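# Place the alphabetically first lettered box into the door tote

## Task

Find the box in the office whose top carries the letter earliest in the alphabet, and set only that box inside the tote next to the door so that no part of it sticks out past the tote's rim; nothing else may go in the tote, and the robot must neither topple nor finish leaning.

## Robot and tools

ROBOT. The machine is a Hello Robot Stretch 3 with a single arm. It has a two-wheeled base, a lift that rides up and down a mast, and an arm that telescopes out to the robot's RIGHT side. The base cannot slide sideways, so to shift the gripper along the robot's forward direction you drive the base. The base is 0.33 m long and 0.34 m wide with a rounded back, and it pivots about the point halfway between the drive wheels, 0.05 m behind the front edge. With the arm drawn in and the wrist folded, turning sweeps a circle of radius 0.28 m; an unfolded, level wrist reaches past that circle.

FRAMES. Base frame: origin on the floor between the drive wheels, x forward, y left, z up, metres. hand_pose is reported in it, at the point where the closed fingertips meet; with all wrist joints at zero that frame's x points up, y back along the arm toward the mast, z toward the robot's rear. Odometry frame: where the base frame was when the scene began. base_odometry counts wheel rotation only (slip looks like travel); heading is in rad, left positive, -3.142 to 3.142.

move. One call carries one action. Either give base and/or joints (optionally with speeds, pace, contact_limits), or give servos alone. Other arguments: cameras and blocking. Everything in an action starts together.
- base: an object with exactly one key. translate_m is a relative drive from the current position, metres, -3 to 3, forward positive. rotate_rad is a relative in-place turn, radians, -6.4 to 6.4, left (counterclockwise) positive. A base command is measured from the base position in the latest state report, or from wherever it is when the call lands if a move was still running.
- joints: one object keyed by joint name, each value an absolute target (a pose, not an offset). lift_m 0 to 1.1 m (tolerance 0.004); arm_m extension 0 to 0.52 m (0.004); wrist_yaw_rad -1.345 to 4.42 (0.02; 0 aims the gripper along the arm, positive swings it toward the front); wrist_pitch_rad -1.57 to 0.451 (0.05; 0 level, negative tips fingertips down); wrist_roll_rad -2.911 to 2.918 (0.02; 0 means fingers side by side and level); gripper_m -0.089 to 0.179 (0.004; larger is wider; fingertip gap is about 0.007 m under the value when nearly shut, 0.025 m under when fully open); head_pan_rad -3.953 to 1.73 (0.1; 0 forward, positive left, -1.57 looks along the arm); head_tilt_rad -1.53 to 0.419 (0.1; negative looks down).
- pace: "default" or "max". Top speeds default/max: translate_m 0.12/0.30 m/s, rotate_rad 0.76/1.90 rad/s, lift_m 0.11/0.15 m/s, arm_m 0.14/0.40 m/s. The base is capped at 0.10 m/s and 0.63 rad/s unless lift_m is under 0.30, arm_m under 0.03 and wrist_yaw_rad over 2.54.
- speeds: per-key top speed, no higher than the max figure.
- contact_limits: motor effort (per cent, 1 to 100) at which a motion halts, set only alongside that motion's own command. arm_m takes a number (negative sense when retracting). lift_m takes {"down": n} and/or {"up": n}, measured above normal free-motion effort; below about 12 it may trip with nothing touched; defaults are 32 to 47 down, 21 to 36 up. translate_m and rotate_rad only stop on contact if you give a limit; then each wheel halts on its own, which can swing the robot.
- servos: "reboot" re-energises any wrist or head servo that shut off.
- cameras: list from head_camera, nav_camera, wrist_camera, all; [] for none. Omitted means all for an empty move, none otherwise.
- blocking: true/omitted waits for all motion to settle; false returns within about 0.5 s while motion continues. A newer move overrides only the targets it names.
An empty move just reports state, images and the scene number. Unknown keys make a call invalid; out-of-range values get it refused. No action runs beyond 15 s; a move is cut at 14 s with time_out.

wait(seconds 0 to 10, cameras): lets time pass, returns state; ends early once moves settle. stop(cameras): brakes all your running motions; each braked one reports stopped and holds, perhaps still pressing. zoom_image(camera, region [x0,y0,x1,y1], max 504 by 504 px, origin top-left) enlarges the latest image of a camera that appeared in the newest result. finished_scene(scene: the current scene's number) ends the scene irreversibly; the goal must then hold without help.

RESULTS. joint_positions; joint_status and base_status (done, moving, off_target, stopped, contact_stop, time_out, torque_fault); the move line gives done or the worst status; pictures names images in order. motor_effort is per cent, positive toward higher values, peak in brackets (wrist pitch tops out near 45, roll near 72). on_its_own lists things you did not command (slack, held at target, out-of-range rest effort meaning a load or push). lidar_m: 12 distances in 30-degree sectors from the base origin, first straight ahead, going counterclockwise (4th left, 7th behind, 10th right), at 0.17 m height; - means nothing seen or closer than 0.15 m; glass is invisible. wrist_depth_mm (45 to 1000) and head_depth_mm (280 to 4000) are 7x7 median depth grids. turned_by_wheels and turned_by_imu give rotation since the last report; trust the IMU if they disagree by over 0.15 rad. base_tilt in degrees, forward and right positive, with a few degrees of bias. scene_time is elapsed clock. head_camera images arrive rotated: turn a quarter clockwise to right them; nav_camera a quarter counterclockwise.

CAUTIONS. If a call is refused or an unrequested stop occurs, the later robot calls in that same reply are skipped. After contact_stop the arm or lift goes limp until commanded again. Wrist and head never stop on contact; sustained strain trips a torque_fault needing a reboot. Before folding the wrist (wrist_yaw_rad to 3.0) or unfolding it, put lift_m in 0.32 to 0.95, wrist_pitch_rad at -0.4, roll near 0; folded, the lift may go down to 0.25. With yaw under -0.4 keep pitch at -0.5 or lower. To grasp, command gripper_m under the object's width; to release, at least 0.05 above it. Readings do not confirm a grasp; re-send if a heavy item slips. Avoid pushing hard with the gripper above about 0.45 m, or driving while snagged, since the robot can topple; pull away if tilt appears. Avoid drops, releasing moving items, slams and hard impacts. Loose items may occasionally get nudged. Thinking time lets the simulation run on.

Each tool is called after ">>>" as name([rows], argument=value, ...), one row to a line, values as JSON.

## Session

>>> move(cameras=["head_camera", "nav_camera"])

Scene clock: 0.00 s.
base_odometry: x=+0.000 y=+0.000 heading=+0.000
turned_by_wheels: +0.000
turned_by_imu: +0.000
base_tilt: forward=+0.9 right=-0.2
lidar_m: 0.73 0.74 0.91 1.57 1.58 1.09 1.00 1.01 1.25 1.55 1.23 0.80
head_depth_mm: 700 705 706 707 712 713 716 / 693 693 698 698 703 704 707 / 684 686 689 692 697 697 700 / 680 681 686 685 688 689 694 / 670 676 675 679 683 682 687 / 666 667 674 674 675 678 679 / 660 662 666 666 667 669 675
base_status: not commanded
joint_positions: lift_m=+0.337 arm_m=+0.002 wrist_yaw_rad=+3.032 wrist_pitch_rad=-0.535 wrist_roll_rad=+0.000 gripper_m=+0.037 head_pan_rad=+0.000 head_tilt_rad=-0.002
joint_status: not commanded
measured_speeds: all 0
motor_effort: left_wheel=-0.6 right_wheel=+2.2 lift_m=+27.0 arm_m=-8.1 wrist_yaw_rad=+0.7 wrist_pitch_rad=+2.5 wrist_roll_rad=+0.8 gripper_m=-0.6 head_pan_rad=-0.2 head_tilt_rad=+6.5
hand_pose: x=+0.0015 y=+0.0602 z=+0.3248 quat_wxyz=(+0.224, +0.691, +0.150, +0.671) (m; base frame)
wrist_depth_mm: - 141 - - - - 731 / - 155 - - - - - / 898 177 202 897 867 865 - / 711 678 201 724 728 717 687 / 613 606 219 595 602 613 601 / 519 520 127 146 504 525 518 / 457 309 292 299 436 455 457
pictures: head_camera (sideways), nav_camera (sideways)
Images, in order (width x height): head_camera 896x504, nav_camera 672x504.

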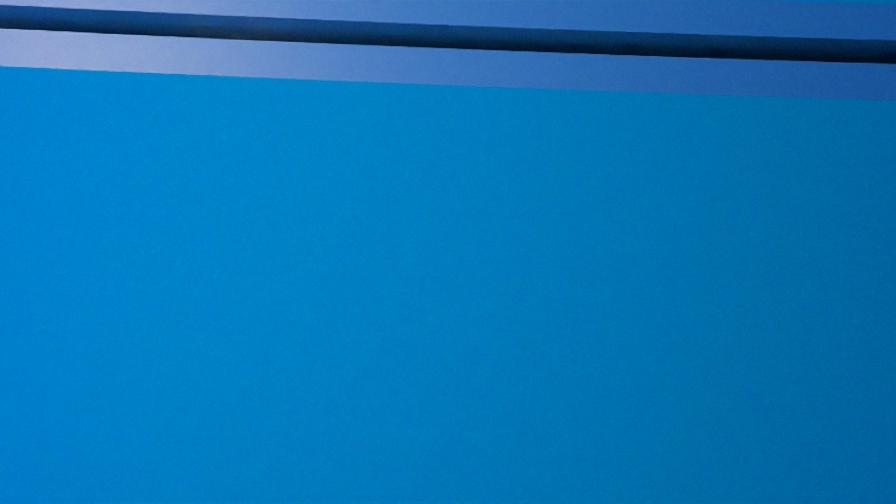

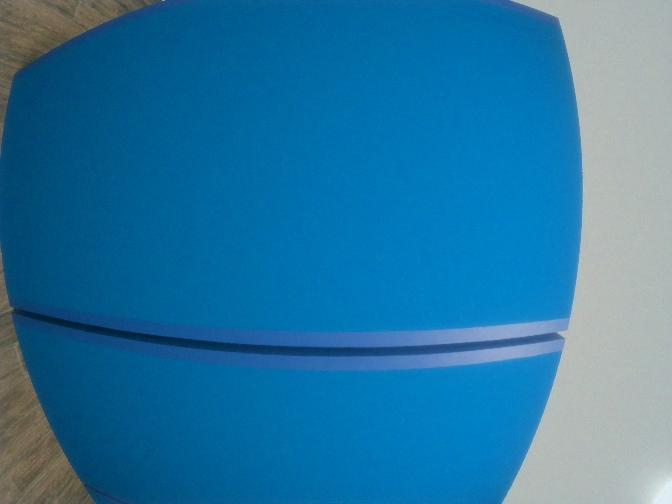

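>>> move(joints={"head_pan_rad": 1.4, "head_tilt_rad": -0.3}, cameras=["head_camera", "nav_camera"])

>>> move(joints={"head_pan_rad": -1.6, "head_tilt_rad": -0.3}, cameras=["head_camera", "nav_camera"])

Scene clock: 7.77 s.
move: done
base_odometry: x=+0.000 y=+0.000 heading=+0.000
turned_by_wheels: +0.000
turned_by_imu: +0.001
base_tilt: forward=+1.0 right=+0.0
lidar_m: 0.73 0.74 0.91 1.57 1.59 1.09 1.00 1.01 1.25 1.55 1.23 0.80
head_depth_mm: 1514 1604 1697 1795 1925 2004 1599 / 1487 1556 1673 1769 1870 1960 1585 / 1446 1526 1621 1714 1824 1920 1581 / 1423 1492 1578 1694 1778 1872 1580 / 1371 1457 1533 1608 1723 1814 1579 / 1339 1401 1486 1568 1694 1776 1578 / 1315 1385 1463 1537 1625 1726 1564
base_status: not commanded
joint_positions: lift_m=+0.337 arm_m=+0.002 wrist_yaw_rad=+3.032 wrist_pitch_rad=-0.535 wrist_roll_rad=+0.000 gripper_m=+0.037 head_pan_rad=+1.429 head_tilt_rad=-0.298
joint_status: all done
measured_speeds: all 0
motor_effort: left_wheel=-0.5(0.8) right_wheel=+2.0(2.6) lift_m=+28.9(28.9) arm_m=-20.1(20.1) wrist_yaw_rad=+0.5(1.4) wrist_pitch_rad=+2.1(2.6) wrist_roll_rad=+0.8(1.1) gripper_m=+0.1(1.5) head_pan_rad=+1.2(6.2) head_tilt_rad=-1.2(4.8)
hand_pose: x=+0.0015 y=+0.0602 z=+0.3248 quat_wxyz=(+0.224, +0.691, +0.150, +0.671) (m; base frame)
wrist_depth_mm: - 140 - - - - 729 / - 156 - - - - - / 902 177 202 897 905 871 - / 720 698 202 723 732 719 695 / 607 605 220 599 600 601 605 / 524 524 128 146 494 512 522 / 459 310 297 298 432 456 455
pictures: head_camera (sideways), nav_camera (sideways)
Images, in order (width x height): head_camera 896x504, nav_camera 672x504.

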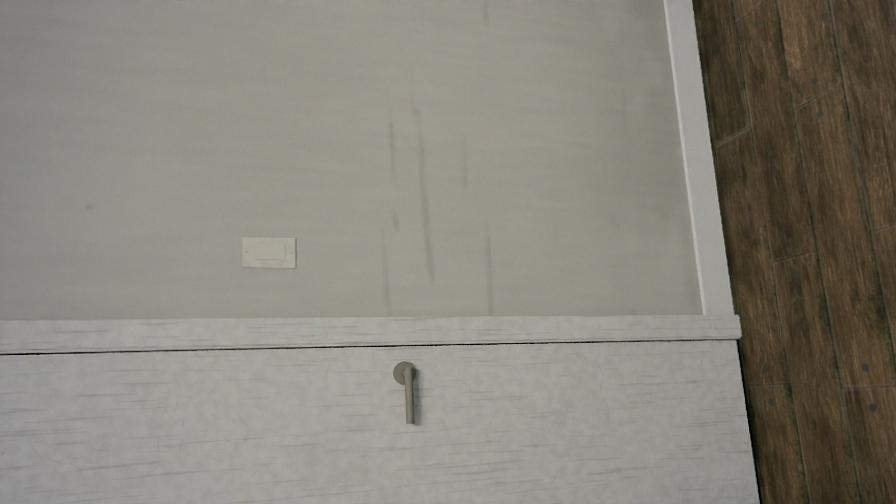

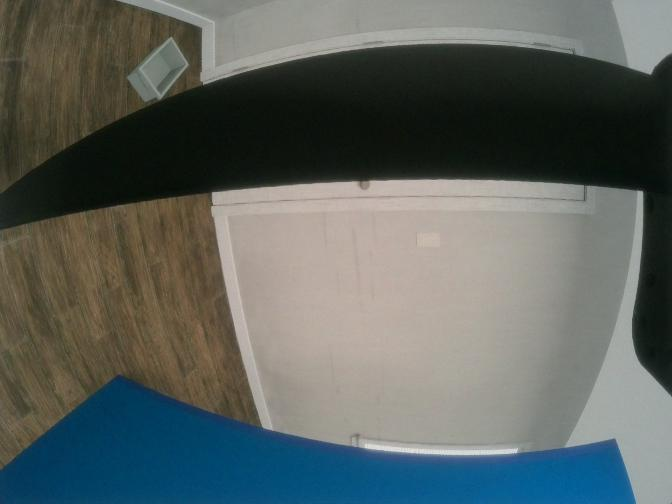

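Scene clock: 9.50 s.
move: done
base_odometry: x=+0.000 y=+0.000 heading=+0.000
turned_by_wheels: +0.000
turned_by_imu: +0.000
base_tilt: forward=+1.0 right=-0.3
lidar_m: 0.73 0.74 0.91 1.57 1.59 1.09 1.00 1.01 1.25 1.55 1.23 0.80
head_depth_mm: 1984 2069 2129 1976 2186 2004 1601 / 1969 2085 2210 1862 2412 1973 1577 / 1935 2053 2186 1784 2426 1991 1591 / 1928 2024 2144 1763 2400 1961 1586 / 1896 2007 2091 1746 2333 1898 1574 / 1878 1973 2062 1733 2049 1989 1580 / 1827 1935 2038 1702 2272 1989 1568
base_status: not commanded
joint_positions: lift_m=+0.337 arm_m=+0.002 wrist_yaw_rad=+3.032 wrist_pitch_rad=-0.535 wrist_roll_rad=+0.000 gripper_m=+0.037 head_pan_rad=-1.647 head_tilt_rad=-0.299
joint_status: all done
measured_speeds: all 0
motor_effort: left_wheel=-0.4(0.7) right_wheel=+2.0(2.6) lift_m=+29.6(29.7) arm_m=-22.3(22.6) wrist_yaw_rad=+0.7(1.1) wrist_pitch_rad=+2.4(2.7) wrist_roll_rad=+0.8(1.1) gripper_m=-0.2(1.6) head_pan_rad=+1.8(6.0) head_tilt_rad=-1.3(4.4)
hand_pose: x=+0.0015 y=+0.0602 z=+0.3248 quat_wxyz=(+0.224, +0.691, +0.150, +0.671) (m; base frame)
wrist_depth_mm: - 140 - - - - 735 / - 155 - - - - - / 903 177 202 908 903 861 - / 723 698 202 710 721 727 695 / 596 599 219 600 602 608 598 / 521 522 127 146 503 522 523 / 459 307 294 300 433 454 455
pictures: head_camera (sideways), nav_camera (sideways)
Images, in order (width x height): head_camera 896x504, nav_camera 672x504.

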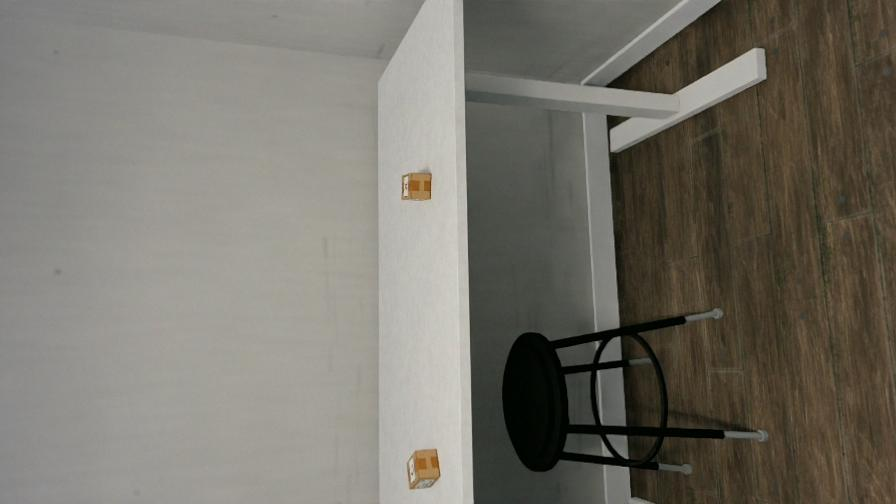

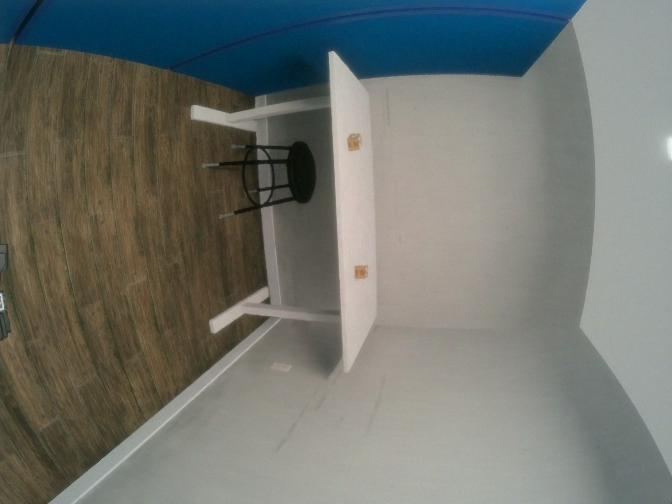

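>>> zoom_image(camera="head_camera", region=[390, 165, 440, 210])

>>> zoom_image(camera="head_camera", region=[396, 440, 446, 495])

Scaled by 10.080 from the camera's 896x504 image, which has a finer 1280x720 frame.

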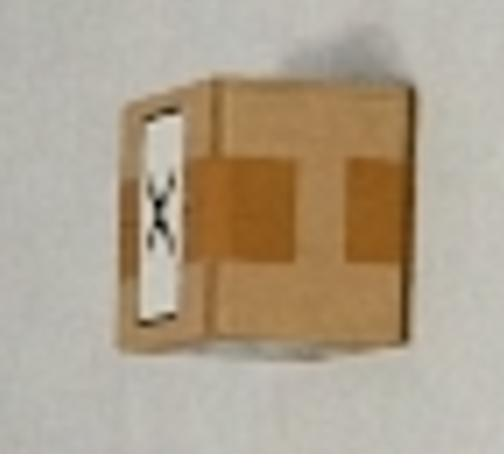

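Scaled by 9.164 from the camera's 896x504 image, which has a finer 1280x720 frame.

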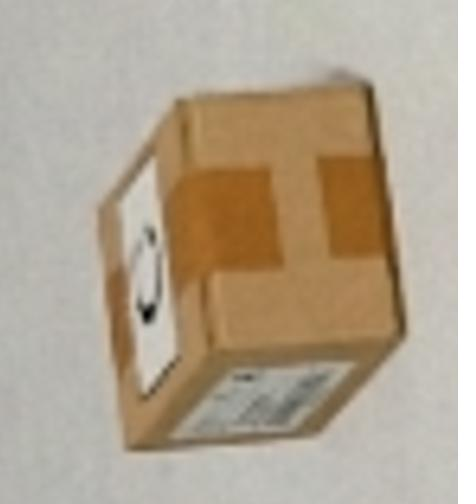

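>>> move(base={"rotate_rad": -1.5}, joints={"lift_m": 0.28, "wrist_pitch_rad": -0.4, "head_pan_rad": -0.33, "head_tilt_rad": -0.38}, cameras=[])

>>> move(base={"translate_m": 0.85}, pace="max", cameras=["head_camera", "nav_camera"])

Scene clock: 34.07 s.
move: done
base_odometry: x=+0.000 y=+0.000 heading=-1.499
turned_by_wheels: -1.499
turned_by_imu: -1.494
base_tilt: forward=+1.0 right=+0.0
lidar_m: 1.55 1.11 0.77 0.73 0.75 1.68 1.57 1.51 1.06 1.00 1.03 1.34
head_depth_mm: 1518 1556 1580 1640 1713 1690 1460 / 1789 1834 1838 1975 2082 1818 1457 / 2022 2150 2110 2193 2264 1807 1474 / 2001 2096 2104 2413 2361 1800 1456 / 1908 2040 2080 2295 2352 1785 1453 / 1867 1977 2048 2258 2319 1796 1440 / 1812 1933 1972 1734 2227 1786 1449
base_status: done
joint_positions: lift_m=+0.280 arm_m=+0.002 wrist_yaw_rad=+3.032 wrist_pitch_rad=-0.421 wrist_roll_rad=+0.000 gripper_m=+0.037 head_pan_rad=-0.325 head_tilt_rad=-0.381
joint_status: all done
measured_speeds: all 0
motor_effort: left_wheel=+11.6(15.6) right_wheel=-9.8(14.1) lift_m=+20.0(28.5) arm_m=-21.8(22.7) wrist_yaw_rad=+1.1(1.3) wrist_pitch_rad=+3.9(7.6) wrist_roll_rad=+0.9(1.1) gripper_m=+0.0(1.2) head_pan_rad=-3.0(6.4) head_tilt_rad=+0.0(5.0)
hand_pose: x=+0.0032 y=+0.0759 z=+0.2919 quat_wxyz=(+0.186, +0.698, +0.110, +0.683) (m; base frame)
wrist_depth_mm: - 137 154 - 726 - - / - 145 154 - 774 - - / - 158 164 - 877 - 956 / 724 181 201 773 765 755 774 / 620 584 199 611 608 619 608 / 514 512 128 300 494 517 512 / 437 278 256 271 414 441 441
pictures: none
No camera images: "cameras" was empty.

Scene clock: 38.23 s.
move: done
base_odometry: x=+0.061 y=-0.848 heading=-1.499
turned_by_wheels: +0.000
turned_by_imu: +0.000
base_tilt: forward=+0.9 right=-0.2
lidar_m: 0.80 0.73 0.83 0.78 0.80 1.05 2.41 1.43 1.00 0.95 0.97 1.08
head_depth_mm: 1305 1390 1475 1185 820 1305 1441 / 1261 1352 1464 1176 812 1593 1403 / 1230 1314 1414 1180 810 1634 1464 / 1189 1267 1363 1166 805 688 1452 / 1150 1228 1303 1158 801 680 1459 / 1120 1194 1278 1150 800 654 1451 / 1094 1154 1226 1148 799 633 1348
base_status: done
joint_positions: lift_m=+0.280 arm_m=+0.002 wrist_yaw_rad=+3.032 wrist_pitch_rad=-0.421 wrist_roll_rad=+0.000 gripper_m=+0.037 head_pan_rad=-0.330 head_tilt_rad=-0.381
joint_status: not commanded
measured_speeds: all 0
motor_effort: left_wheel=+5.6(20.0) right_wheel=+2.2(6.6) lift_m=+21.1(21.5) arm_m=-20.7(22.2) wrist_yaw_rad=+1.1(1.2) wrist_pitch_rad=+3.4(4.1) wrist_roll_rad=+0.8(1.1) gripper_m=+0.5(1.5) head_pan_rad=-2.9(4.4) head_tilt_rad=+2.3(2.8)
hand_pose: x=+0.0032 y=+0.0760 z=+0.2921 quat_wxyz=(+0.185, +0.698, +0.110, +0.683) (m; base frame)
wrist_depth_mm: - 137 154 - 779 - - / - 145 153 - 852 - - / 768 158 164 - 891 935 - / 748 694 205 758 772 726 746 / 610 594 200 621 614 617 614 / 507 515 128 299 496 521 514 / 438 280 256 273 418 438 439
pictures: head_camera (sideways), nav_camera (sideways)
Images, in order (width x height): head_camera 896x504, nav_camera 672x504.

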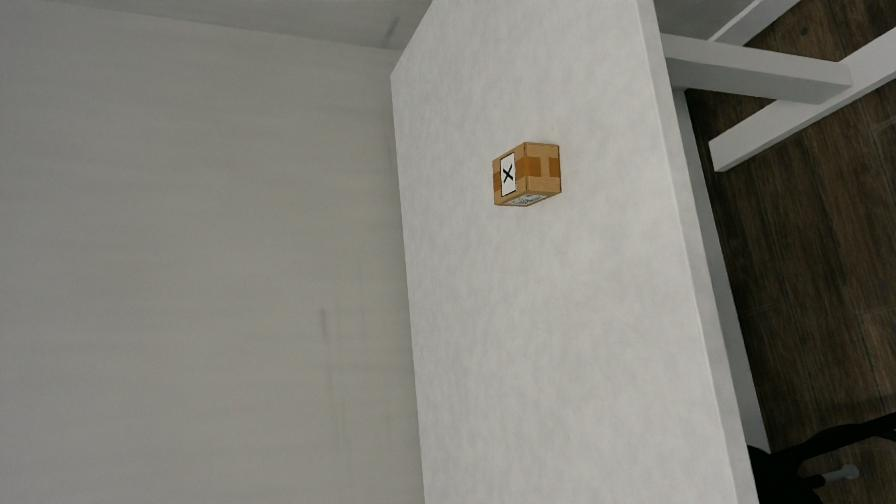

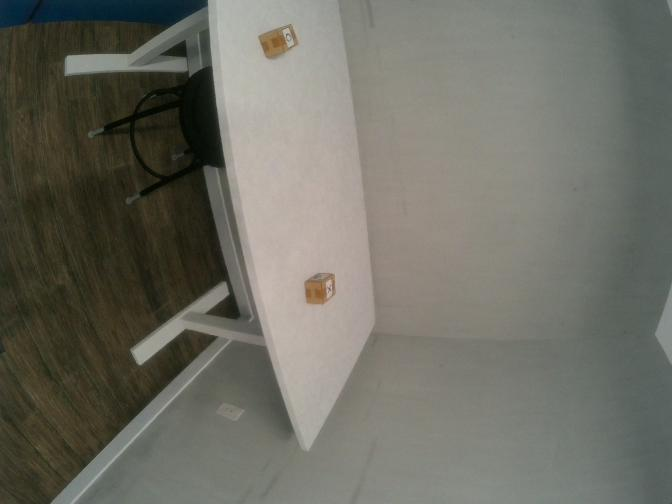

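>>> zoom_image(camera="head_camera", region=[485, 140, 565, 210])

>>> move(joints={"head_pan_rad": 0.3, "head_tilt_rad": -0.38}, cameras=["head_camera"])

Scaled by 6.300 from the camera's 896x504 image, which has a finer 1280x720 frame.

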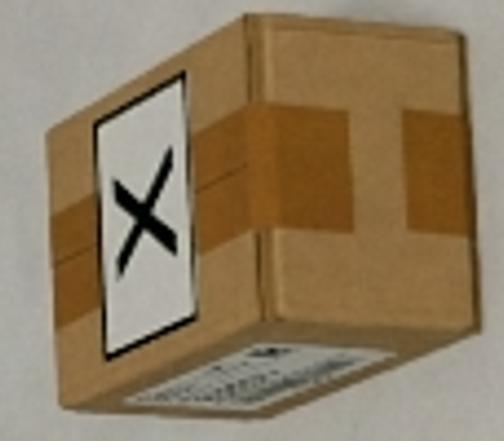

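Scene clock: 42.90 s.
move: done
base_odometry: x=+0.061 y=-0.848 heading=-1.499
turned_by_wheels: +0.000
turned_by_imu: +0.001
base_tilt: forward=+1.1 right=-0.2
lidar_m: 0.80 0.73 0.83 0.78 0.80 1.05 2.41 1.44 1.00 0.95 0.97 1.09
head_depth_mm: 1089 1145 1217 1183 815 622 1470 / 1119 1189 1257 1174 815 639 1382 / 1145 1223 1297 1172 811 665 1390 / 1186 1250 1349 1169 799 687 1382 / 1218 1292 1386 1162 784 1581 1447 / 1246 1335 1437 1155 804 1267 1347 / 1203 1247 1303 1145 796 1461 1437
base_status: not commanded
joint_positions: lift_m=+0.280 arm_m=+0.002 wrist_yaw_rad=+3.032 wrist_pitch_rad=-0.421 wrist_roll_rad=+0.000 gripper_m=+0.037 head_pan_rad=+0.308 head_tilt_rad=-0.380
joint_status: all done
measured_speeds: all 0
motor_effort: left_wheel=+5.8(5.9) right_wheel=+2.3(2.3) lift_m=+22.2(22.4) arm_m=-19.1(20.0) wrist_yaw_rad=+0.9(1.3) wrist_pitch_rad=+3.5(3.9) wrist_roll_rad=+0.8(1.0) gripper_m=+0.3(1.1) head_pan_rad=+1.8(4.5) head_tilt_rad=+3.5(6.1)
hand_pose: x=+0.0032 y=+0.0760 z=+0.2921 quat_wxyz=(+0.185, +0.698, +0.110, +0.683) (m; base frame)
wrist_depth_mm: - 137 154 - 773 - - / - 145 154 - 836 - - / 750 158 164 - 882 961 - / 762 694 204 774 758 731 738 / 615 575 199 610 618 609 610 / 504 511 128 298 494 513 512 / 439 281 254 271 413 442 436
pictures: head_camera (sideways)
Images, in order (width x height): head_camera 896x504.

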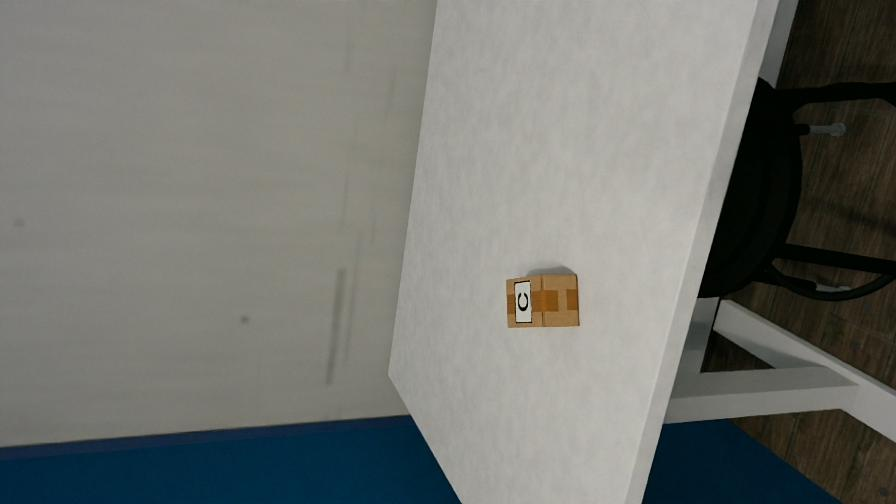

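>>> zoom_image(camera="head_camera", region=[495, 260, 585, 340])

Scaled by 5.600 from the camera's 896x504 image, which has a finer 1280x720 frame.

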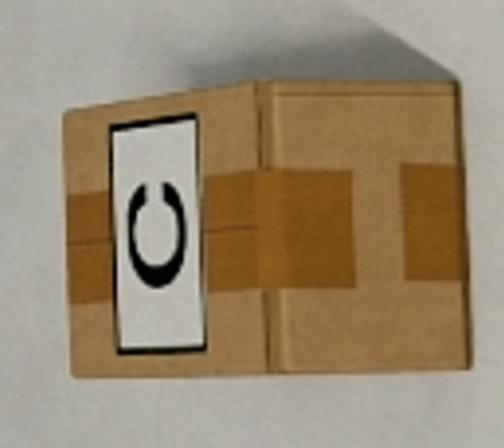

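>>> move(base={"translate_m": -1.9}, joints={"head_pan_rad": -1.6, "head_tilt_rad": -0.5}, pace="max", cameras=["nav_camera"])

>>> move(base={"rotate_rad": 1.644}, joints={"head_pan_rad": 0.0, "head_tilt_rad": -0.3}, pace="max", cameras=["nav_camera"])

Scene clock: 85.50 s.
move: done
base_odometry: x=-0.075 y=+1.047 heading=-1.499
turned_by_wheels: +0.000
turned_by_imu: +0.004
base_tilt: forward=+1.1 right=-0.1
lidar_m: 2.58 1.01 0.78 2.77 0.84 0.58 0.53 0.55 0.72 1.06 1.09 1.42
head_depth_mm: 898 974 1062 1187 1310 1456 1350 / 894 971 1063 1176 1312 1490 1345 / 890 970 1066 1176 1311 1479 1269 / 888 962 1057 1173 1304 1470 1336 / 893 968 1064 1167 1299 1464 1336 / 889 966 1054 1160 1295 1456 1334 / 888 965 1050 1165 1294 1457 1337
base_status: done
joint_positions: lift_m=+0.280 arm_m=+0.002 wrist_yaw_rad=+3.032 wrist_pitch_rad=-0.420 wrist_roll_rad=+0.000 gripper_m=+0.037 head_pan_rad=-1.600 head_tilt_rad=-0.500
joint_status: all done
measured_speeds: all 0
motor_effort: left_wheel=-5.1(11.9) right_wheel=-0.2(17.7) lift_m=+25.4(25.8) arm_m=-14.8(17.7) wrist_yaw_rad=+0.6(1.4) wrist_pitch_rad=+3.4(4.1) wrist_roll_rad=+0.9(1.3) gripper_m=-0.4(1.4) head_pan_rad=+3.1(4.8) head_tilt_rad=-2.0(5.2)
hand_pose: x=+0.0032 y=+0.0760 z=+0.2921 quat_wxyz=(+0.185, +0.698, +0.110, +0.683) (m; base frame)
wrist_depth_mm: - 137 - - - 699 - / - 145 - - - - - / - 159 890 - 932 - - / 727 689 205 770 759 772 767 / 612 592 199 604 615 617 615 / 508 514 127 298 501 519 512 / 443 279 255 274 416 440 436
pictures: nav_camera (sideways)
Images, in order (width x height): nav_camera 672x504.

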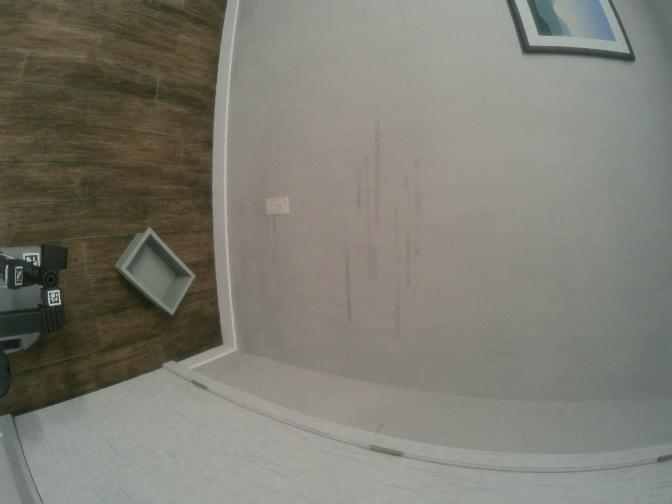

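Scene clock: 87.67 s.
move: done
base_odometry: x=-0.075 y=+1.047 heading=+0.144
turned_by_wheels: +1.644
turned_by_imu: +1.638
base_tilt: forward=+0.9 right=-0.2
lidar_m: 2.15 0.78 0.54 0.53 0.55 0.75 1.06 1.10 1.50 2.64 0.95 0.79
head_depth_mm: 3216 3419 3434 3726 2780 2014 1581 / 3281 3371 3508 3744 2719 1988 1590 / 3183 3403 3503 3826 2700 1981 1569 / 3277 3486 3563 3813 2692 1969 1566 / 2833 2953 3119 3304 2703 1969 1565 / 1852 1896 1937 1995 2075 1911 1559 / 1394 1413 1434 1475 1502 1548 1485
base_status: done
joint_positions: lift_m=+0.280 arm_m=+0.002 wrist_yaw_rad=+3.032 wrist_pitch_rad=-0.420 wrist_roll_rad=+0.000 gripper_m=+0.037 head_pan_rad=+0.015 head_tilt_rad=-0.301
joint_status: all done
measured_speeds: translate_m=+0.000 rotate_rad=+0.000 lift_m=+0.000 arm_m=+0.000 wrist_yaw_rad=+0.000 wrist_pitch_rad=+0.000 wrist_roll_rad=+0.000 head_pan_rad=-0.024 head_tilt_rad=+0.000
motor_effort: left_wheel=-7.3(17.2) right_wheel=+9.5(16.5) lift_m=+26.4(26.4) arm_m=-21.7(22.5) wrist_yaw_rad=+0.6(1.4) wrist_pitch_rad=+3.5(4.0) wrist_roll_rad=+0.7(1.1) gripper_m=-0.8(1.2) head_pan_rad=-3.3(5.1) head_tilt_rad=+5.7(5.7)
hand_pose: x=+0.0032 y=+0.0760 z=+0.2921 quat_wxyz=(+0.185, +0.698, +0.110, +0.683) (m; base frame)
wrist_depth_mm: - 137 154 519 - - - / - 145 154 561 - - - / - 158 164 607 - - - / - 174 182 - - 693 726 / 604 579 199 609 610 612 617 / 515 504 127 299 497 514 514 / 432 279 256 272 413 441 440
pictures: nav_camera (sideways)
Images, in order (width x height): nav_camera 672x504.

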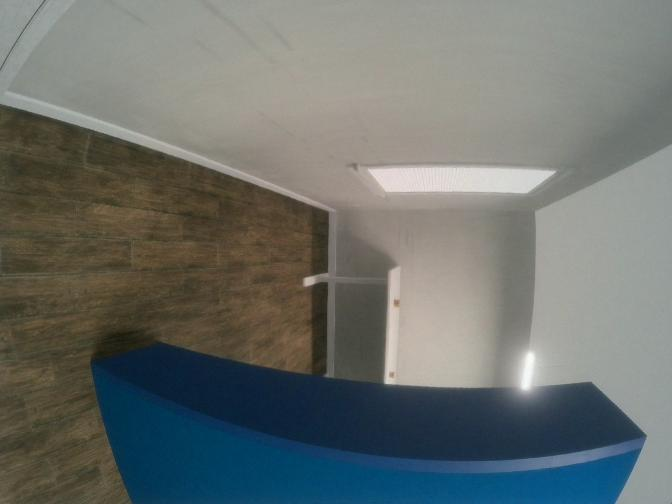

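>>> move(base={"translate_m": 1.8}, joints={"head_pan_rad": -0.9, "head_tilt_rad": -0.25}, pace="max", cameras=["head_camera", "nav_camera"])

Scene clock: 107.67 s.
move: done
base_odometry: x=+1.707 y=+1.306 heading=+0.144
turned_by_wheels: +0.000
turned_by_imu: -0.001
base_tilt: forward=+0.8 right=-0.1
lidar_m: 1.46 0.80 0.58 0.56 0.58 0.79 2.08 0.78 1.44 2.75 2.73 1.99
head_depth_mm: 3079 3245 3295 3406 3082 2155 1681 / 3200 3385 3529 3665 3082 2141 1660 / 2792 2990 3113 3285 3073 2141 1658 / 2522 2629 2780 2845 2967 2133 1664 / 2294 2391 2515 2114 2617 2123 1642 / 2091 2143 2281 1722 2468 2112 1632 / 1923 2006 2063 1710 2263 2120 1635
base_status: done
joint_positions: lift_m=+0.280 arm_m=+0.002 wrist_yaw_rad=+3.032 wrist_pitch_rad=-0.420 wrist_roll_rad=+0.000 gripper_m=+0.037 head_pan_rad=-0.900 head_tilt_rad=-0.249
joint_status: all done
measured_speeds: all 0
motor_effort: left_wheel=+5.0(13.2) right_wheel=-1.1(18.3) lift_m=+29.2(29.4) arm_m=-13.7(19.9) wrist_yaw_rad=+0.8(1.4) wrist_pitch_rad=+3.6(3.9) wrist_roll_rad=+0.8(1.1) gripper_m=+0.3(1.4) head_pan_rad=+2.3(5.3) head_tilt_rad=+1.6(7.2)
hand_pose: x=+0.0032 y=+0.0760 z=+0.2921 quat_wxyz=(+0.185, +0.698, +0.110, +0.683) (m; base frame)
wrist_depth_mm: - 137 154 - - - - / - 145 154 - - - - / - 159 164 - - - - / - 175 180 - - 738 730 / 611 591 199 617 609 611 609 / 510 506 127 298 490 507 512 / 437 280 252 272 418 444 439
pictures: head_camera (sideways), nav_camera (sideways)
Images, in order (width x height): head_camera 896x504, nav_camera 672x504.

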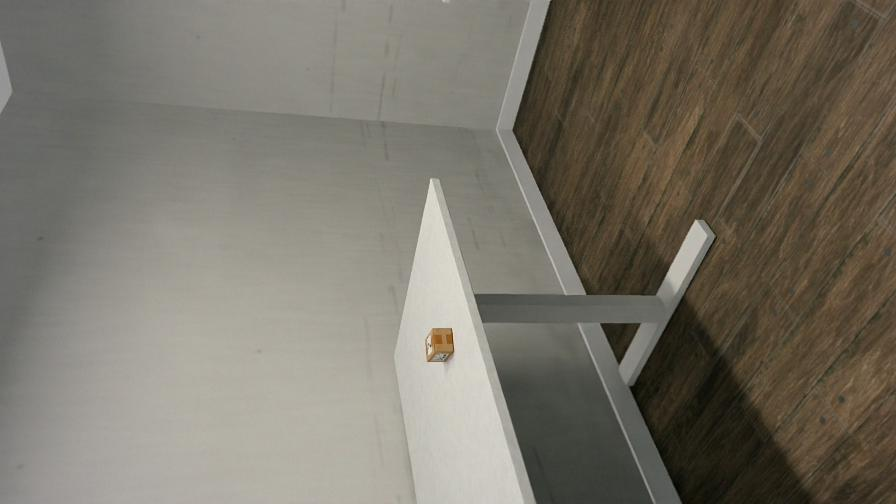

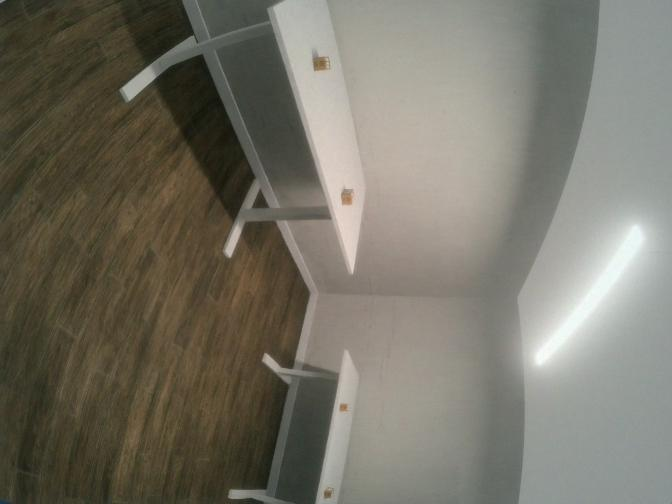

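>>> move(base={"rotate_rad": -1.28}, joints={"head_pan_rad": 0.6, "head_tilt_rad": -0.35}, pace="max", cameras=["nav_camera"])

Scene clock: 135.63 s.
move: done
base_odometry: x=+1.707 y=+1.306 heading=-1.135
turned_by_wheels: -1.280
turned_by_imu: -1.273
base_tilt: forward=+1.0 right=-0.1
lidar_m: 2.84 2.06 1.46 1.06 0.63 0.56 0.56 0.66 1.20 0.77 0.78 1.44
head_depth_mm: 2447 2615 2822 3153 2493 1886 1508 / 2247 2433 2564 2839 2488 1886 1508 / 2095 2257 2338 2529 2363 1883 1503 / 2006 2093 2195 2407 2456 1881 1495 / 1882 1969 2057 1586 2369 1850 1512 / 1762 1887 1938 1459 2224 1847 1502 / 1697 1773 1858 1336 2087 1857 1480
base_status: done
joint_positions: lift_m=+0.280 arm_m=+0.002 wrist_yaw_rad=+3.032 wrist_pitch_rad=-0.420 wrist_roll_rad=+0.000 gripper_m=+0.037 head_pan_rad=+0.616 head_tilt_rad=-0.350
joint_status: all done
measured_speeds: translate_m=+0.000 rotate_rad=+0.000 lift_m=+0.000 arm_m=+0.000 wrist_yaw_rad=+0.000 wrist_pitch_rad=+0.000 wrist_roll_rad=+0.000 head_pan_rad=-0.024 head_tilt_rad=+0.000
motor_effort: left_wheel=+8.7(18.4) right_wheel=-9.4(15.3) lift_m=+30.6(31.0) arm_m=-22.0(22.0) wrist_yaw_rad=+0.8(1.4) wrist_pitch_rad=+3.6(3.9) wrist_roll_rad=+0.8(1.1) gripper_m=+0.1(1.3) head_pan_rad=-2.2(4.9) head_tilt_rad=-0.7(3.9)
hand_pose: x=+0.0032 y=+0.0760 z=+0.2921 quat_wxyz=(+0.185, +0.698, +0.110, +0.683) (m; base frame)
wrist_depth_mm: - 138 - - - - - / - 145 - - - - - / - 159 887 - - - - / - 178 205 768 758 748 769 / 559 590 199 618 614 611 606 / 509 512 127 297 493 514 515 / 439 279 254 274 417 436 439
pictures: nav_camera (sideways)
Images, in order (width x height): nav_camera 672x504.

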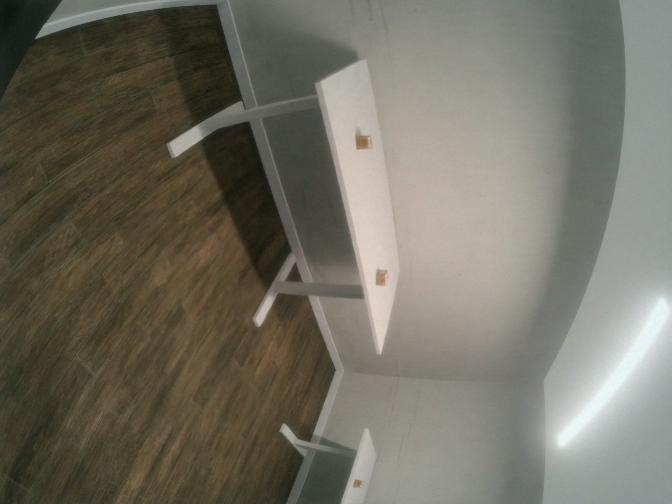

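>>> move(base={"translate_m": 1.6}, joints={"head_pan_rad": 1.33, "head_tilt_rad": -0.4}, pace="max", cameras=["head_camera", "nav_camera"])

Scene clock: 147.73 s.
move: done
base_odometry: x=+2.382 y=-0.145 heading=-1.135
turned_by_wheels: +0.000
turned_by_imu: -0.001
base_tilt: forward=+0.8 right=-0.2
lidar_m: 1.26 1.64 1.06 1.01 1.71 2.07 2.08 1.56 1.14 1.32 1.33 1.68
head_depth_mm: 1205 1275 1363 1465 1583 1699 1454 / 1214 1289 1379 1473 1574 1696 1440 / 1222 1306 1404 1125 820 1730 1437 / 1241 1317 1417 1117 819 1653 1364 / 1252 1337 1442 1109 850 1770 1430 / 1257 1353 1452 1102 853 1757 1424 / 1284 1359 1453 1098 848 1761 1427
base_status: done
joint_positions: lift_m=+0.280 arm_m=+0.002 wrist_yaw_rad=+3.032 wrist_pitch_rad=-0.420 wrist_roll_rad=+0.000 gripper_m=+0.037 head_pan_rad=+1.330 head_tilt_rad=-0.400
joint_status: all done
measured_speeds: all 0
motor_effort: left_wheel=+6.1(19.6) right_wheel=+1.3(9.4) lift_m=+26.0(31.8) arm_m=-21.2(22.3) wrist_yaw_rad=+1.0(1.4) wrist_pitch_rad=+3.5(4.0) wrist_roll_rad=+0.8(1.0) gripper_m=-0.2(1.9) head_pan_rad=-3.5(4.9) head_tilt_rad=-1.2(4.0)
hand_pose: x=+0.0032 y=+0.0760 z=+0.2921 quat_wxyz=(+0.185, +0.698, +0.110, +0.683) (m; base frame)
wrist_depth_mm: - 137 - - - - - / - 146 - - - - - / - 160 903 - - - - / 750 699 205 767 758 763 756 / 619 578 199 611 619 605 606 / 515 519 128 299 500 521 511 / 433 280 255 274 415 442 440
pictures: head_camera (sideways), nav_camera (sideways)
Images, in order (width x height): head_camera 896x504, nav_camera 672x504.

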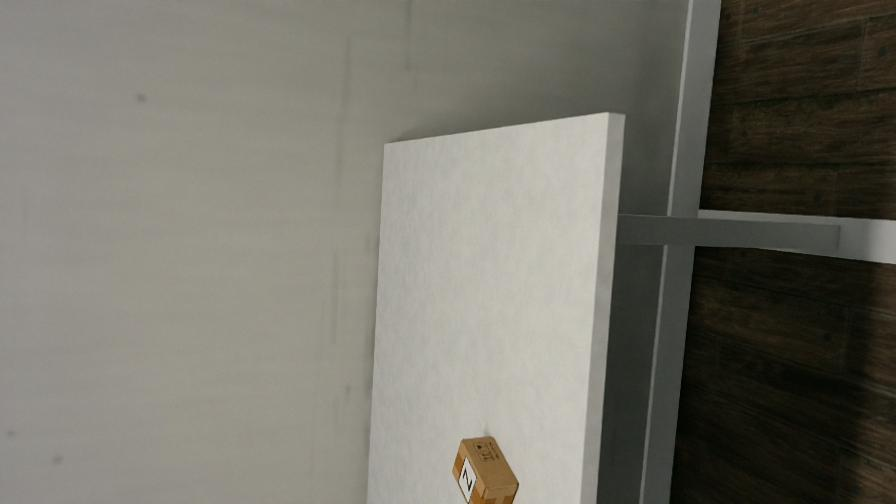

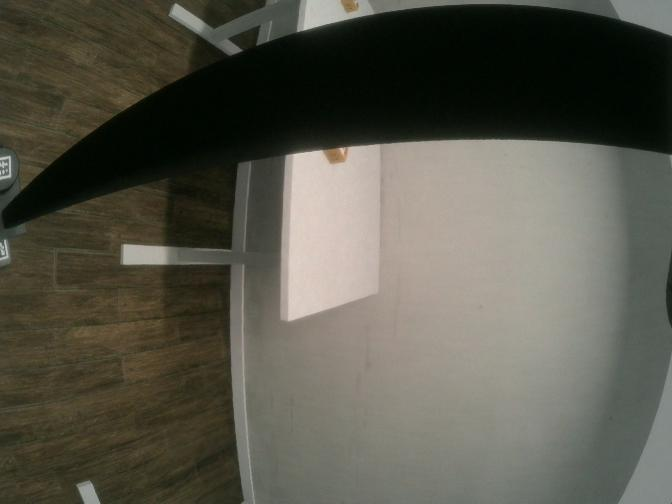

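>>> move(base={"rotate_rad": 0.5}, joints={"head_pan_rad": 1.5, "head_tilt_rad": -0.35}, pace="max", cameras=["head_camera"])

>>> move(joints={"head_pan_rad": -0.85, "head_tilt_rad": -0.3}, pace="max", cameras=["head_camera", "nav_camera"])

Scene clock: 163.60 s.
move: done
base_odometry: x=+2.382 y=-0.145 heading=-0.636
turned_by_wheels: +0.500
turned_by_imu: +0.499
base_tilt: forward=+0.9 right=-0.1
lidar_m: 1.66 1.44 1.01 1.61 2.07 2.08 1.57 1.14 1.38 1.33 1.68 1.26
head_depth_mm: 1378 1429 1499 1286 858 1724 1508 / 1482 1547 1622 1268 897 1827 1520 / 1606 1690 1771 1264 987 1849 1500 / 1755 1856 1953 1259 2172 1863 1503 / 1940 2056 2197 1244 1877 1864 1486 / 2106 2236 2380 1442 2432 1830 1493 / 2010 2117 2232 2293 2372 1824 1484
base_status: done
joint_positions: lift_m=+0.280 arm_m=+0.002 wrist_yaw_rad=+3.032 wrist_pitch_rad=-0.420 wrist_roll_rad=+0.000 gripper_m=+0.037 head_pan_rad=+1.498 head_tilt_rad=-0.354
joint_status: all done
measured_speeds: all 0
motor_effort: left_wheel=-8.3(15.0) right_wheel=+7.7(16.3) lift_m=+22.3(23.4) arm_m=-21.7(22.5) wrist_yaw_rad=+0.7(1.2) wrist_pitch_rad=+3.5(3.7) wrist_roll_rad=+0.8(1.1) gripper_m=+0.1(1.2) head_pan_rad=+3.4(4.4) head_tilt_rad=+3.6(4.4)
hand_pose: x=+0.0032 y=+0.0760 z=+0.2921 quat_wxyz=(+0.185, +0.698, +0.110, +0.683) (m; base frame)
wrist_depth_mm: - 137 - - - - - / - 145 - - - - - / - 160 912 - - - - / 770 693 205 748 779 729 760 / 605 588 200 612 612 607 613 / 507 508 128 297 493 511 511 / 439 280 255 271 417 443 443
pictures: head_camera (sideways)
Images, in order (width x height): head_camera 896x504.

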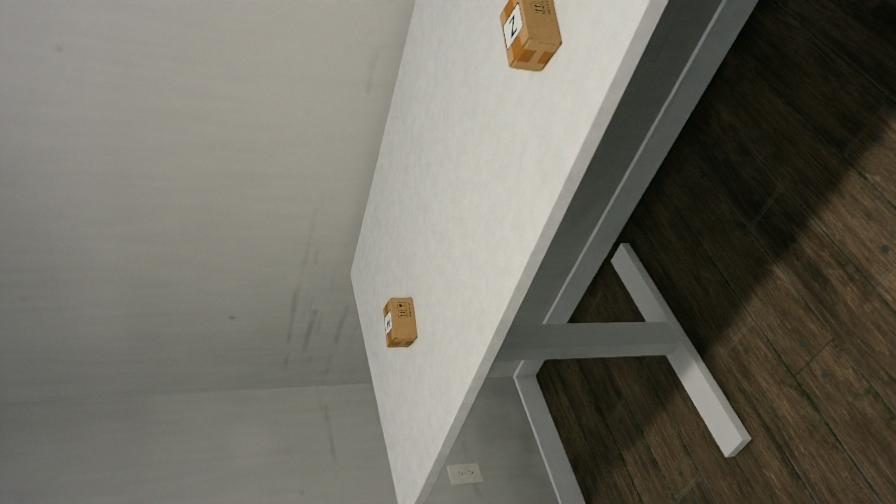

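Scene clock: 164.80 s.
move: done
base_odometry: x=+2.382 y=-0.145 heading=-0.636
turned_by_wheels: +0.000
turned_by_imu: +0.000
base_tilt: forward=+1.0 right=-0.2
lidar_m: 1.66 1.44 1.01 1.61 2.08 2.07 1.56 1.14 1.38 1.33 1.68 1.26
head_depth_mm: 1467 1555 1652 1711 1238 1859 1589 / 1477 1558 1646 1707 1230 1855 1581 / 1467 1546 1624 1700 1218 1848 1566 / 1456 1538 1623 1702 1216 1840 1565 / 1455 1540 1619 1680 1146 1840 1571 / 1451 1523 1608 1676 1206 1830 1558 / 1439 1517 1592 1653 1193 1402 1478
base_status: not commanded
joint_positions: lift_m=+0.280 arm_m=+0.002 wrist_yaw_rad=+3.032 wrist_pitch_rad=-0.420 wrist_roll_rad=+0.000 gripper_m=+0.037 head_pan_rad=-0.899 head_tilt_rad=-0.301
joint_status: all done
measured_speeds: all 0
motor_effort: left_wheel=-8.1(8.2) right_wheel=+7.6(8.2) lift_m=+20.9(22.3) arm_m=-21.2(22.2) wrist_yaw_rad=+0.5(1.3) wrist_pitch_rad=+3.1(3.8) wrist_roll_rad=+0.8(1.0) gripper_m=-0.1(1.2) head_pan_rad=+2.3(5.9) head_tilt_rad=+3.6(7.3)
hand_pose: x=+0.0032 y=+0.0760 z=+0.2921 quat_wxyz=(+0.185, +0.698, +0.110, +0.683) (m; base frame)
wrist_depth_mm: - 137 - - - - - / - 145 - - - - - / - 161 893 - - - - / 753 705 205 758 749 737 760 / 611 590 199 620 622 605 610 / 505 512 127 295 494 507 511 / 439 282 254 270 418 441 438
pictures: head_camera (sideways), nav_camera (sideways)
Images, in order (width x height): head_camera 896x504, nav_camera 672x504.

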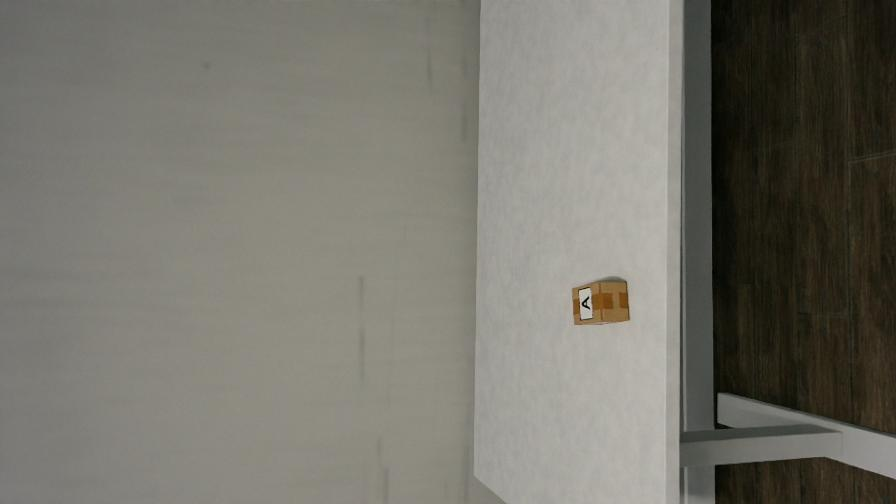

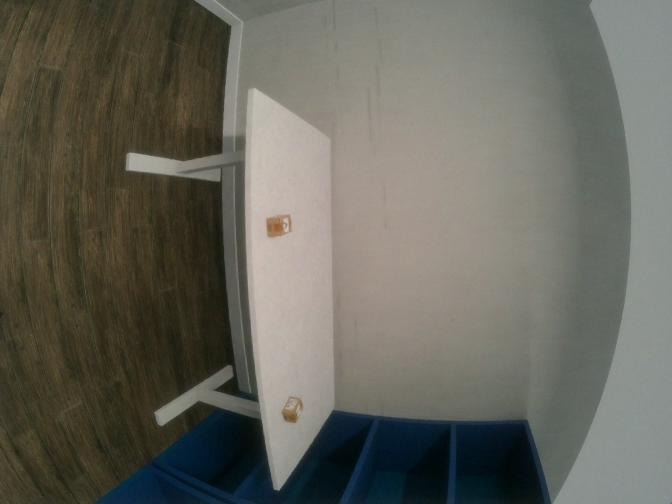

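>>> zoom_image(camera="head_camera", region=[565, 270, 640, 330])

Scaled by 6.720 from the camera's 896x504 image, which has a finer 1280x720 frame.

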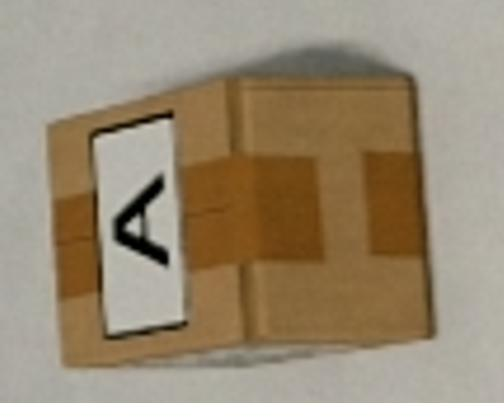

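>>> move(base={"rotate_rad": -0.637}, pace="max", cameras=[])

>>> move(base={"translate_m": 0.45}, joints={"head_pan_rad": -1.55, "head_tilt_rad": -0.5}, pace="max", cameras=[])

>>> move(base={"rotate_rad": 1.418}, joints={"lift_m": 0.78, "wrist_pitch_rad": -0.4}, pace="max", cameras=["head_camera"])

Scene clock: 210.80 s.
move: done
base_odometry: x=+2.382 y=-0.145 heading=-1.272
turned_by_wheels: -0.637
turned_by_imu: -0.634
base_tilt: forward=+1.0 right=-0.1
lidar_m: 1.26 1.78 1.45 1.00 1.59 2.09 2.08 1.56 1.14 1.44 1.33 1.53
head_depth_mm: 1718 1749 1823 1434 1421 1457 1497 / 1896 1958 1993 2045 1732 1901 1581 / 1869 1973 2072 2199 1450 1940 1545 / 1756 1855 1951 2031 1293 1795 1568 / 1696 1762 1875 1906 1216 1967 1570 / 1592 1666 1747 1775 1215 1919 1557 / 1516 1578 1655 1700 1203 1833 1560
base_status: done
joint_positions: lift_m=+0.280 arm_m=+0.002 wrist_yaw_rad=+3.032 wrist_pitch_rad=-0.420 wrist_roll_rad=+0.000 gripper_m=+0.037 head_pan_rad=-0.850 head_tilt_rad=-0.300
joint_status: not commanded
measured_speeds: all 0
motor_effort: left_wheel=+8.9(17.9) right_wheel=-8.6(15.0) lift_m=+21.9(22.0) arm_m=-20.9(21.0) wrist_yaw_rad=+1.1(1.4) wrist_pitch_rad=+3.5(4.0) wrist_roll_rad=+1.0(1.0) gripper_m=-0.6(1.2) head_pan_rad=+3.5(4.4) head_tilt_rad=+3.2(4.7)
hand_pose: x=+0.0032 y=+0.0760 z=+0.2921 quat_wxyz=(+0.185, +0.698, +0.110, +0.683) (m; base frame)
wrist_depth_mm: - 137 - - - - - / - 146 - - - - - / - 160 903 - - - - / 762 702 205 766 751 761 772 / 605 590 199 613 611 608 617 / 508 511 128 299 497 512 508 / 442 279 254 272 407 436 439
pictures: none
No camera images: "cameras" was empty.

Scene clock: 213.60 s.
move: done
base_odometry: x=+2.514 y=-0.575 heading=-1.272
turned_by_wheels: +0.000
turned_by_imu: +0.000
base_tilt: forward=+0.9 right=-0.1
lidar_m: 0.82 1.37 1.38 1.37 1.05 1.95 2.51 1.94 1.34 1.23 1.23 1.25
head_depth_mm: 1356 1447 1602 1581 1813 1559 1341 / 1384 1494 1635 1574 1814 1569 1349 / 1367 1462 1652 1583 1880 1601 1333 / 1049 1154 1253 1382 1566 1583 1336 / 1474 1566 1765 1655 1891 1609 1336 / 1516 1610 1819 1230 1809 1565 1328 / 1556 1655 1872 1166 950 1528 1334
base_status: done
joint_positions: lift_m=+0.280 arm_m=+0.002 wrist_yaw_rad=+3.032 wrist_pitch_rad=-0.420 wrist_roll_rad=+0.000 gripper_m=+0.037 head_pan_rad=-1.555 head_tilt_rad=-0.499
joint_status: all done
measured_speeds: all 0
motor_effort: left_wheel=+11.5(16.9) right_wheel=-3.7(10.7) lift_m=+27.3(27.5) arm_m=-21.4(22.7) wrist_yaw_rad=+0.9(1.4) wrist_pitch_rad=+3.8(3.9) wrist_roll_rad=+0.7(1.0) gripper_m=-0.6(1.6) head_pan_rad=+3.1(4.6) head_tilt_rad=-2.2(4.6)
hand_pose: x=+0.0032 y=+0.0761 z=+0.2921 quat_wxyz=(+0.185, +0.698, +0.110, +0.683) (m; base frame)
wrist_depth_mm: - 137 - - - - - / - 146 - - - - - / - 160 875 - - - - / 758 697 205 770 765 768 772 / 617 583 200 615 606 609 614 / 509 512 128 299 495 512 513 / 439 281 254 271 418 438 437
pictures: none
No camera images: "cameras" was empty.

Scene clock: 217.73 s.
move: done
base_odometry: x=+2.514 y=-0.575 heading=+0.146
turned_by_wheels: +1.418
turned_by_imu: +1.414
base_tilt: forward=+1.0 right=-0.1
lidar_m: 1.37 1.05 1.94 2.51 1.94 1.33 1.23 1.23 1.29 0.89 0.82 1.42
head_depth_mm: 1027 1126 1216 1197 898 718 644 / 1040 1132 1223 1195 897 700 1258 / 1044 1133 1247 1188 893 691 1251 / 1049 1145 1248 1187 889 715 1279 / 1055 1149 1254 1183 889 712 1250 / 1072 1162 1266 1179 890 709 1274 / 1074 1175 1282 1394 882 710 1302
base_status: done
joint_positions: lift_m=+0.780 arm_m=+0.002 wrist_yaw_rad=+3.032 wrist_pitch_rad=-0.419 wrist_roll_rad=+0.000 gripper_m=+0.037 head_pan_rad=-1.550 head_tilt_rad=-0.500
joint_status: all done
measured_speeds: all 0
motor_effort: left_wheel=-7.1(15.6) right_wheel=+7.6(15.4) lift_m=+31.0(34.1) arm_m=-21.1(22.9) wrist_yaw_rad=+0.8(1.5) wrist_pitch_rad=+3.1(6.7) wrist_roll_rad=+0.8(1.1) gripper_m=+0.5(1.4) head_pan_rad=+2.7(4.8) head_tilt_rad=-2.4(3.1)
hand_pose: x=+0.0032 y=+0.0762 z=+0.7924 quat_wxyz=(+0.185, +0.698, +0.109, +0.683) (m; base frame)
wrist_depth_mm: - 137 - - - - - / - 147 - - - - - / - 159 - - - - - / - - 204 - - - - / - - 198 - - - - / - - 128 - - - - / 923 - 251 952 912 983 924
pictures: head_camera (sideways)
Images, in order (width x height): head_camera 896x504.

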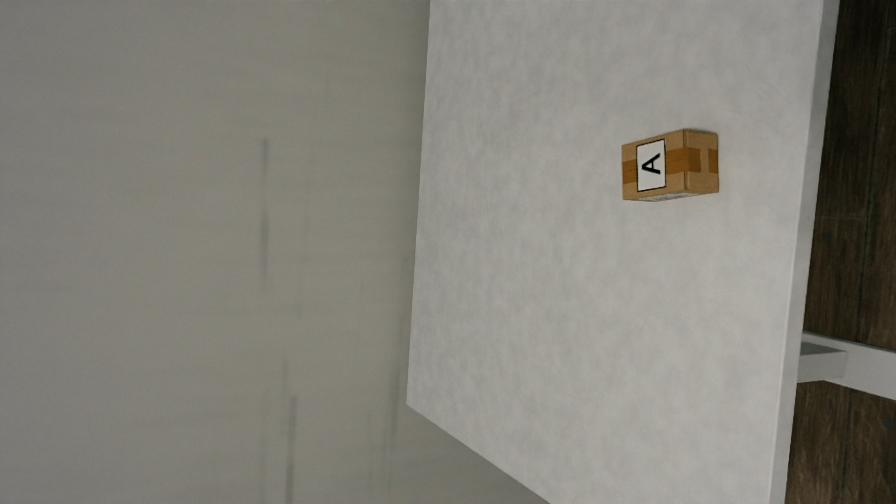

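>>> zoom_image(camera="head_camera", region=[610, 115, 730, 215])

Scaled by 4.200 from the camera's 896x504 image, which has a finer 1280x720 frame.

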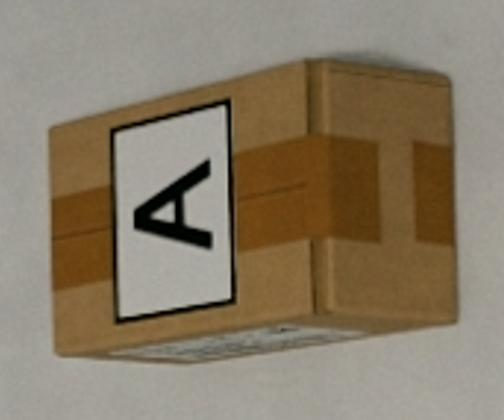

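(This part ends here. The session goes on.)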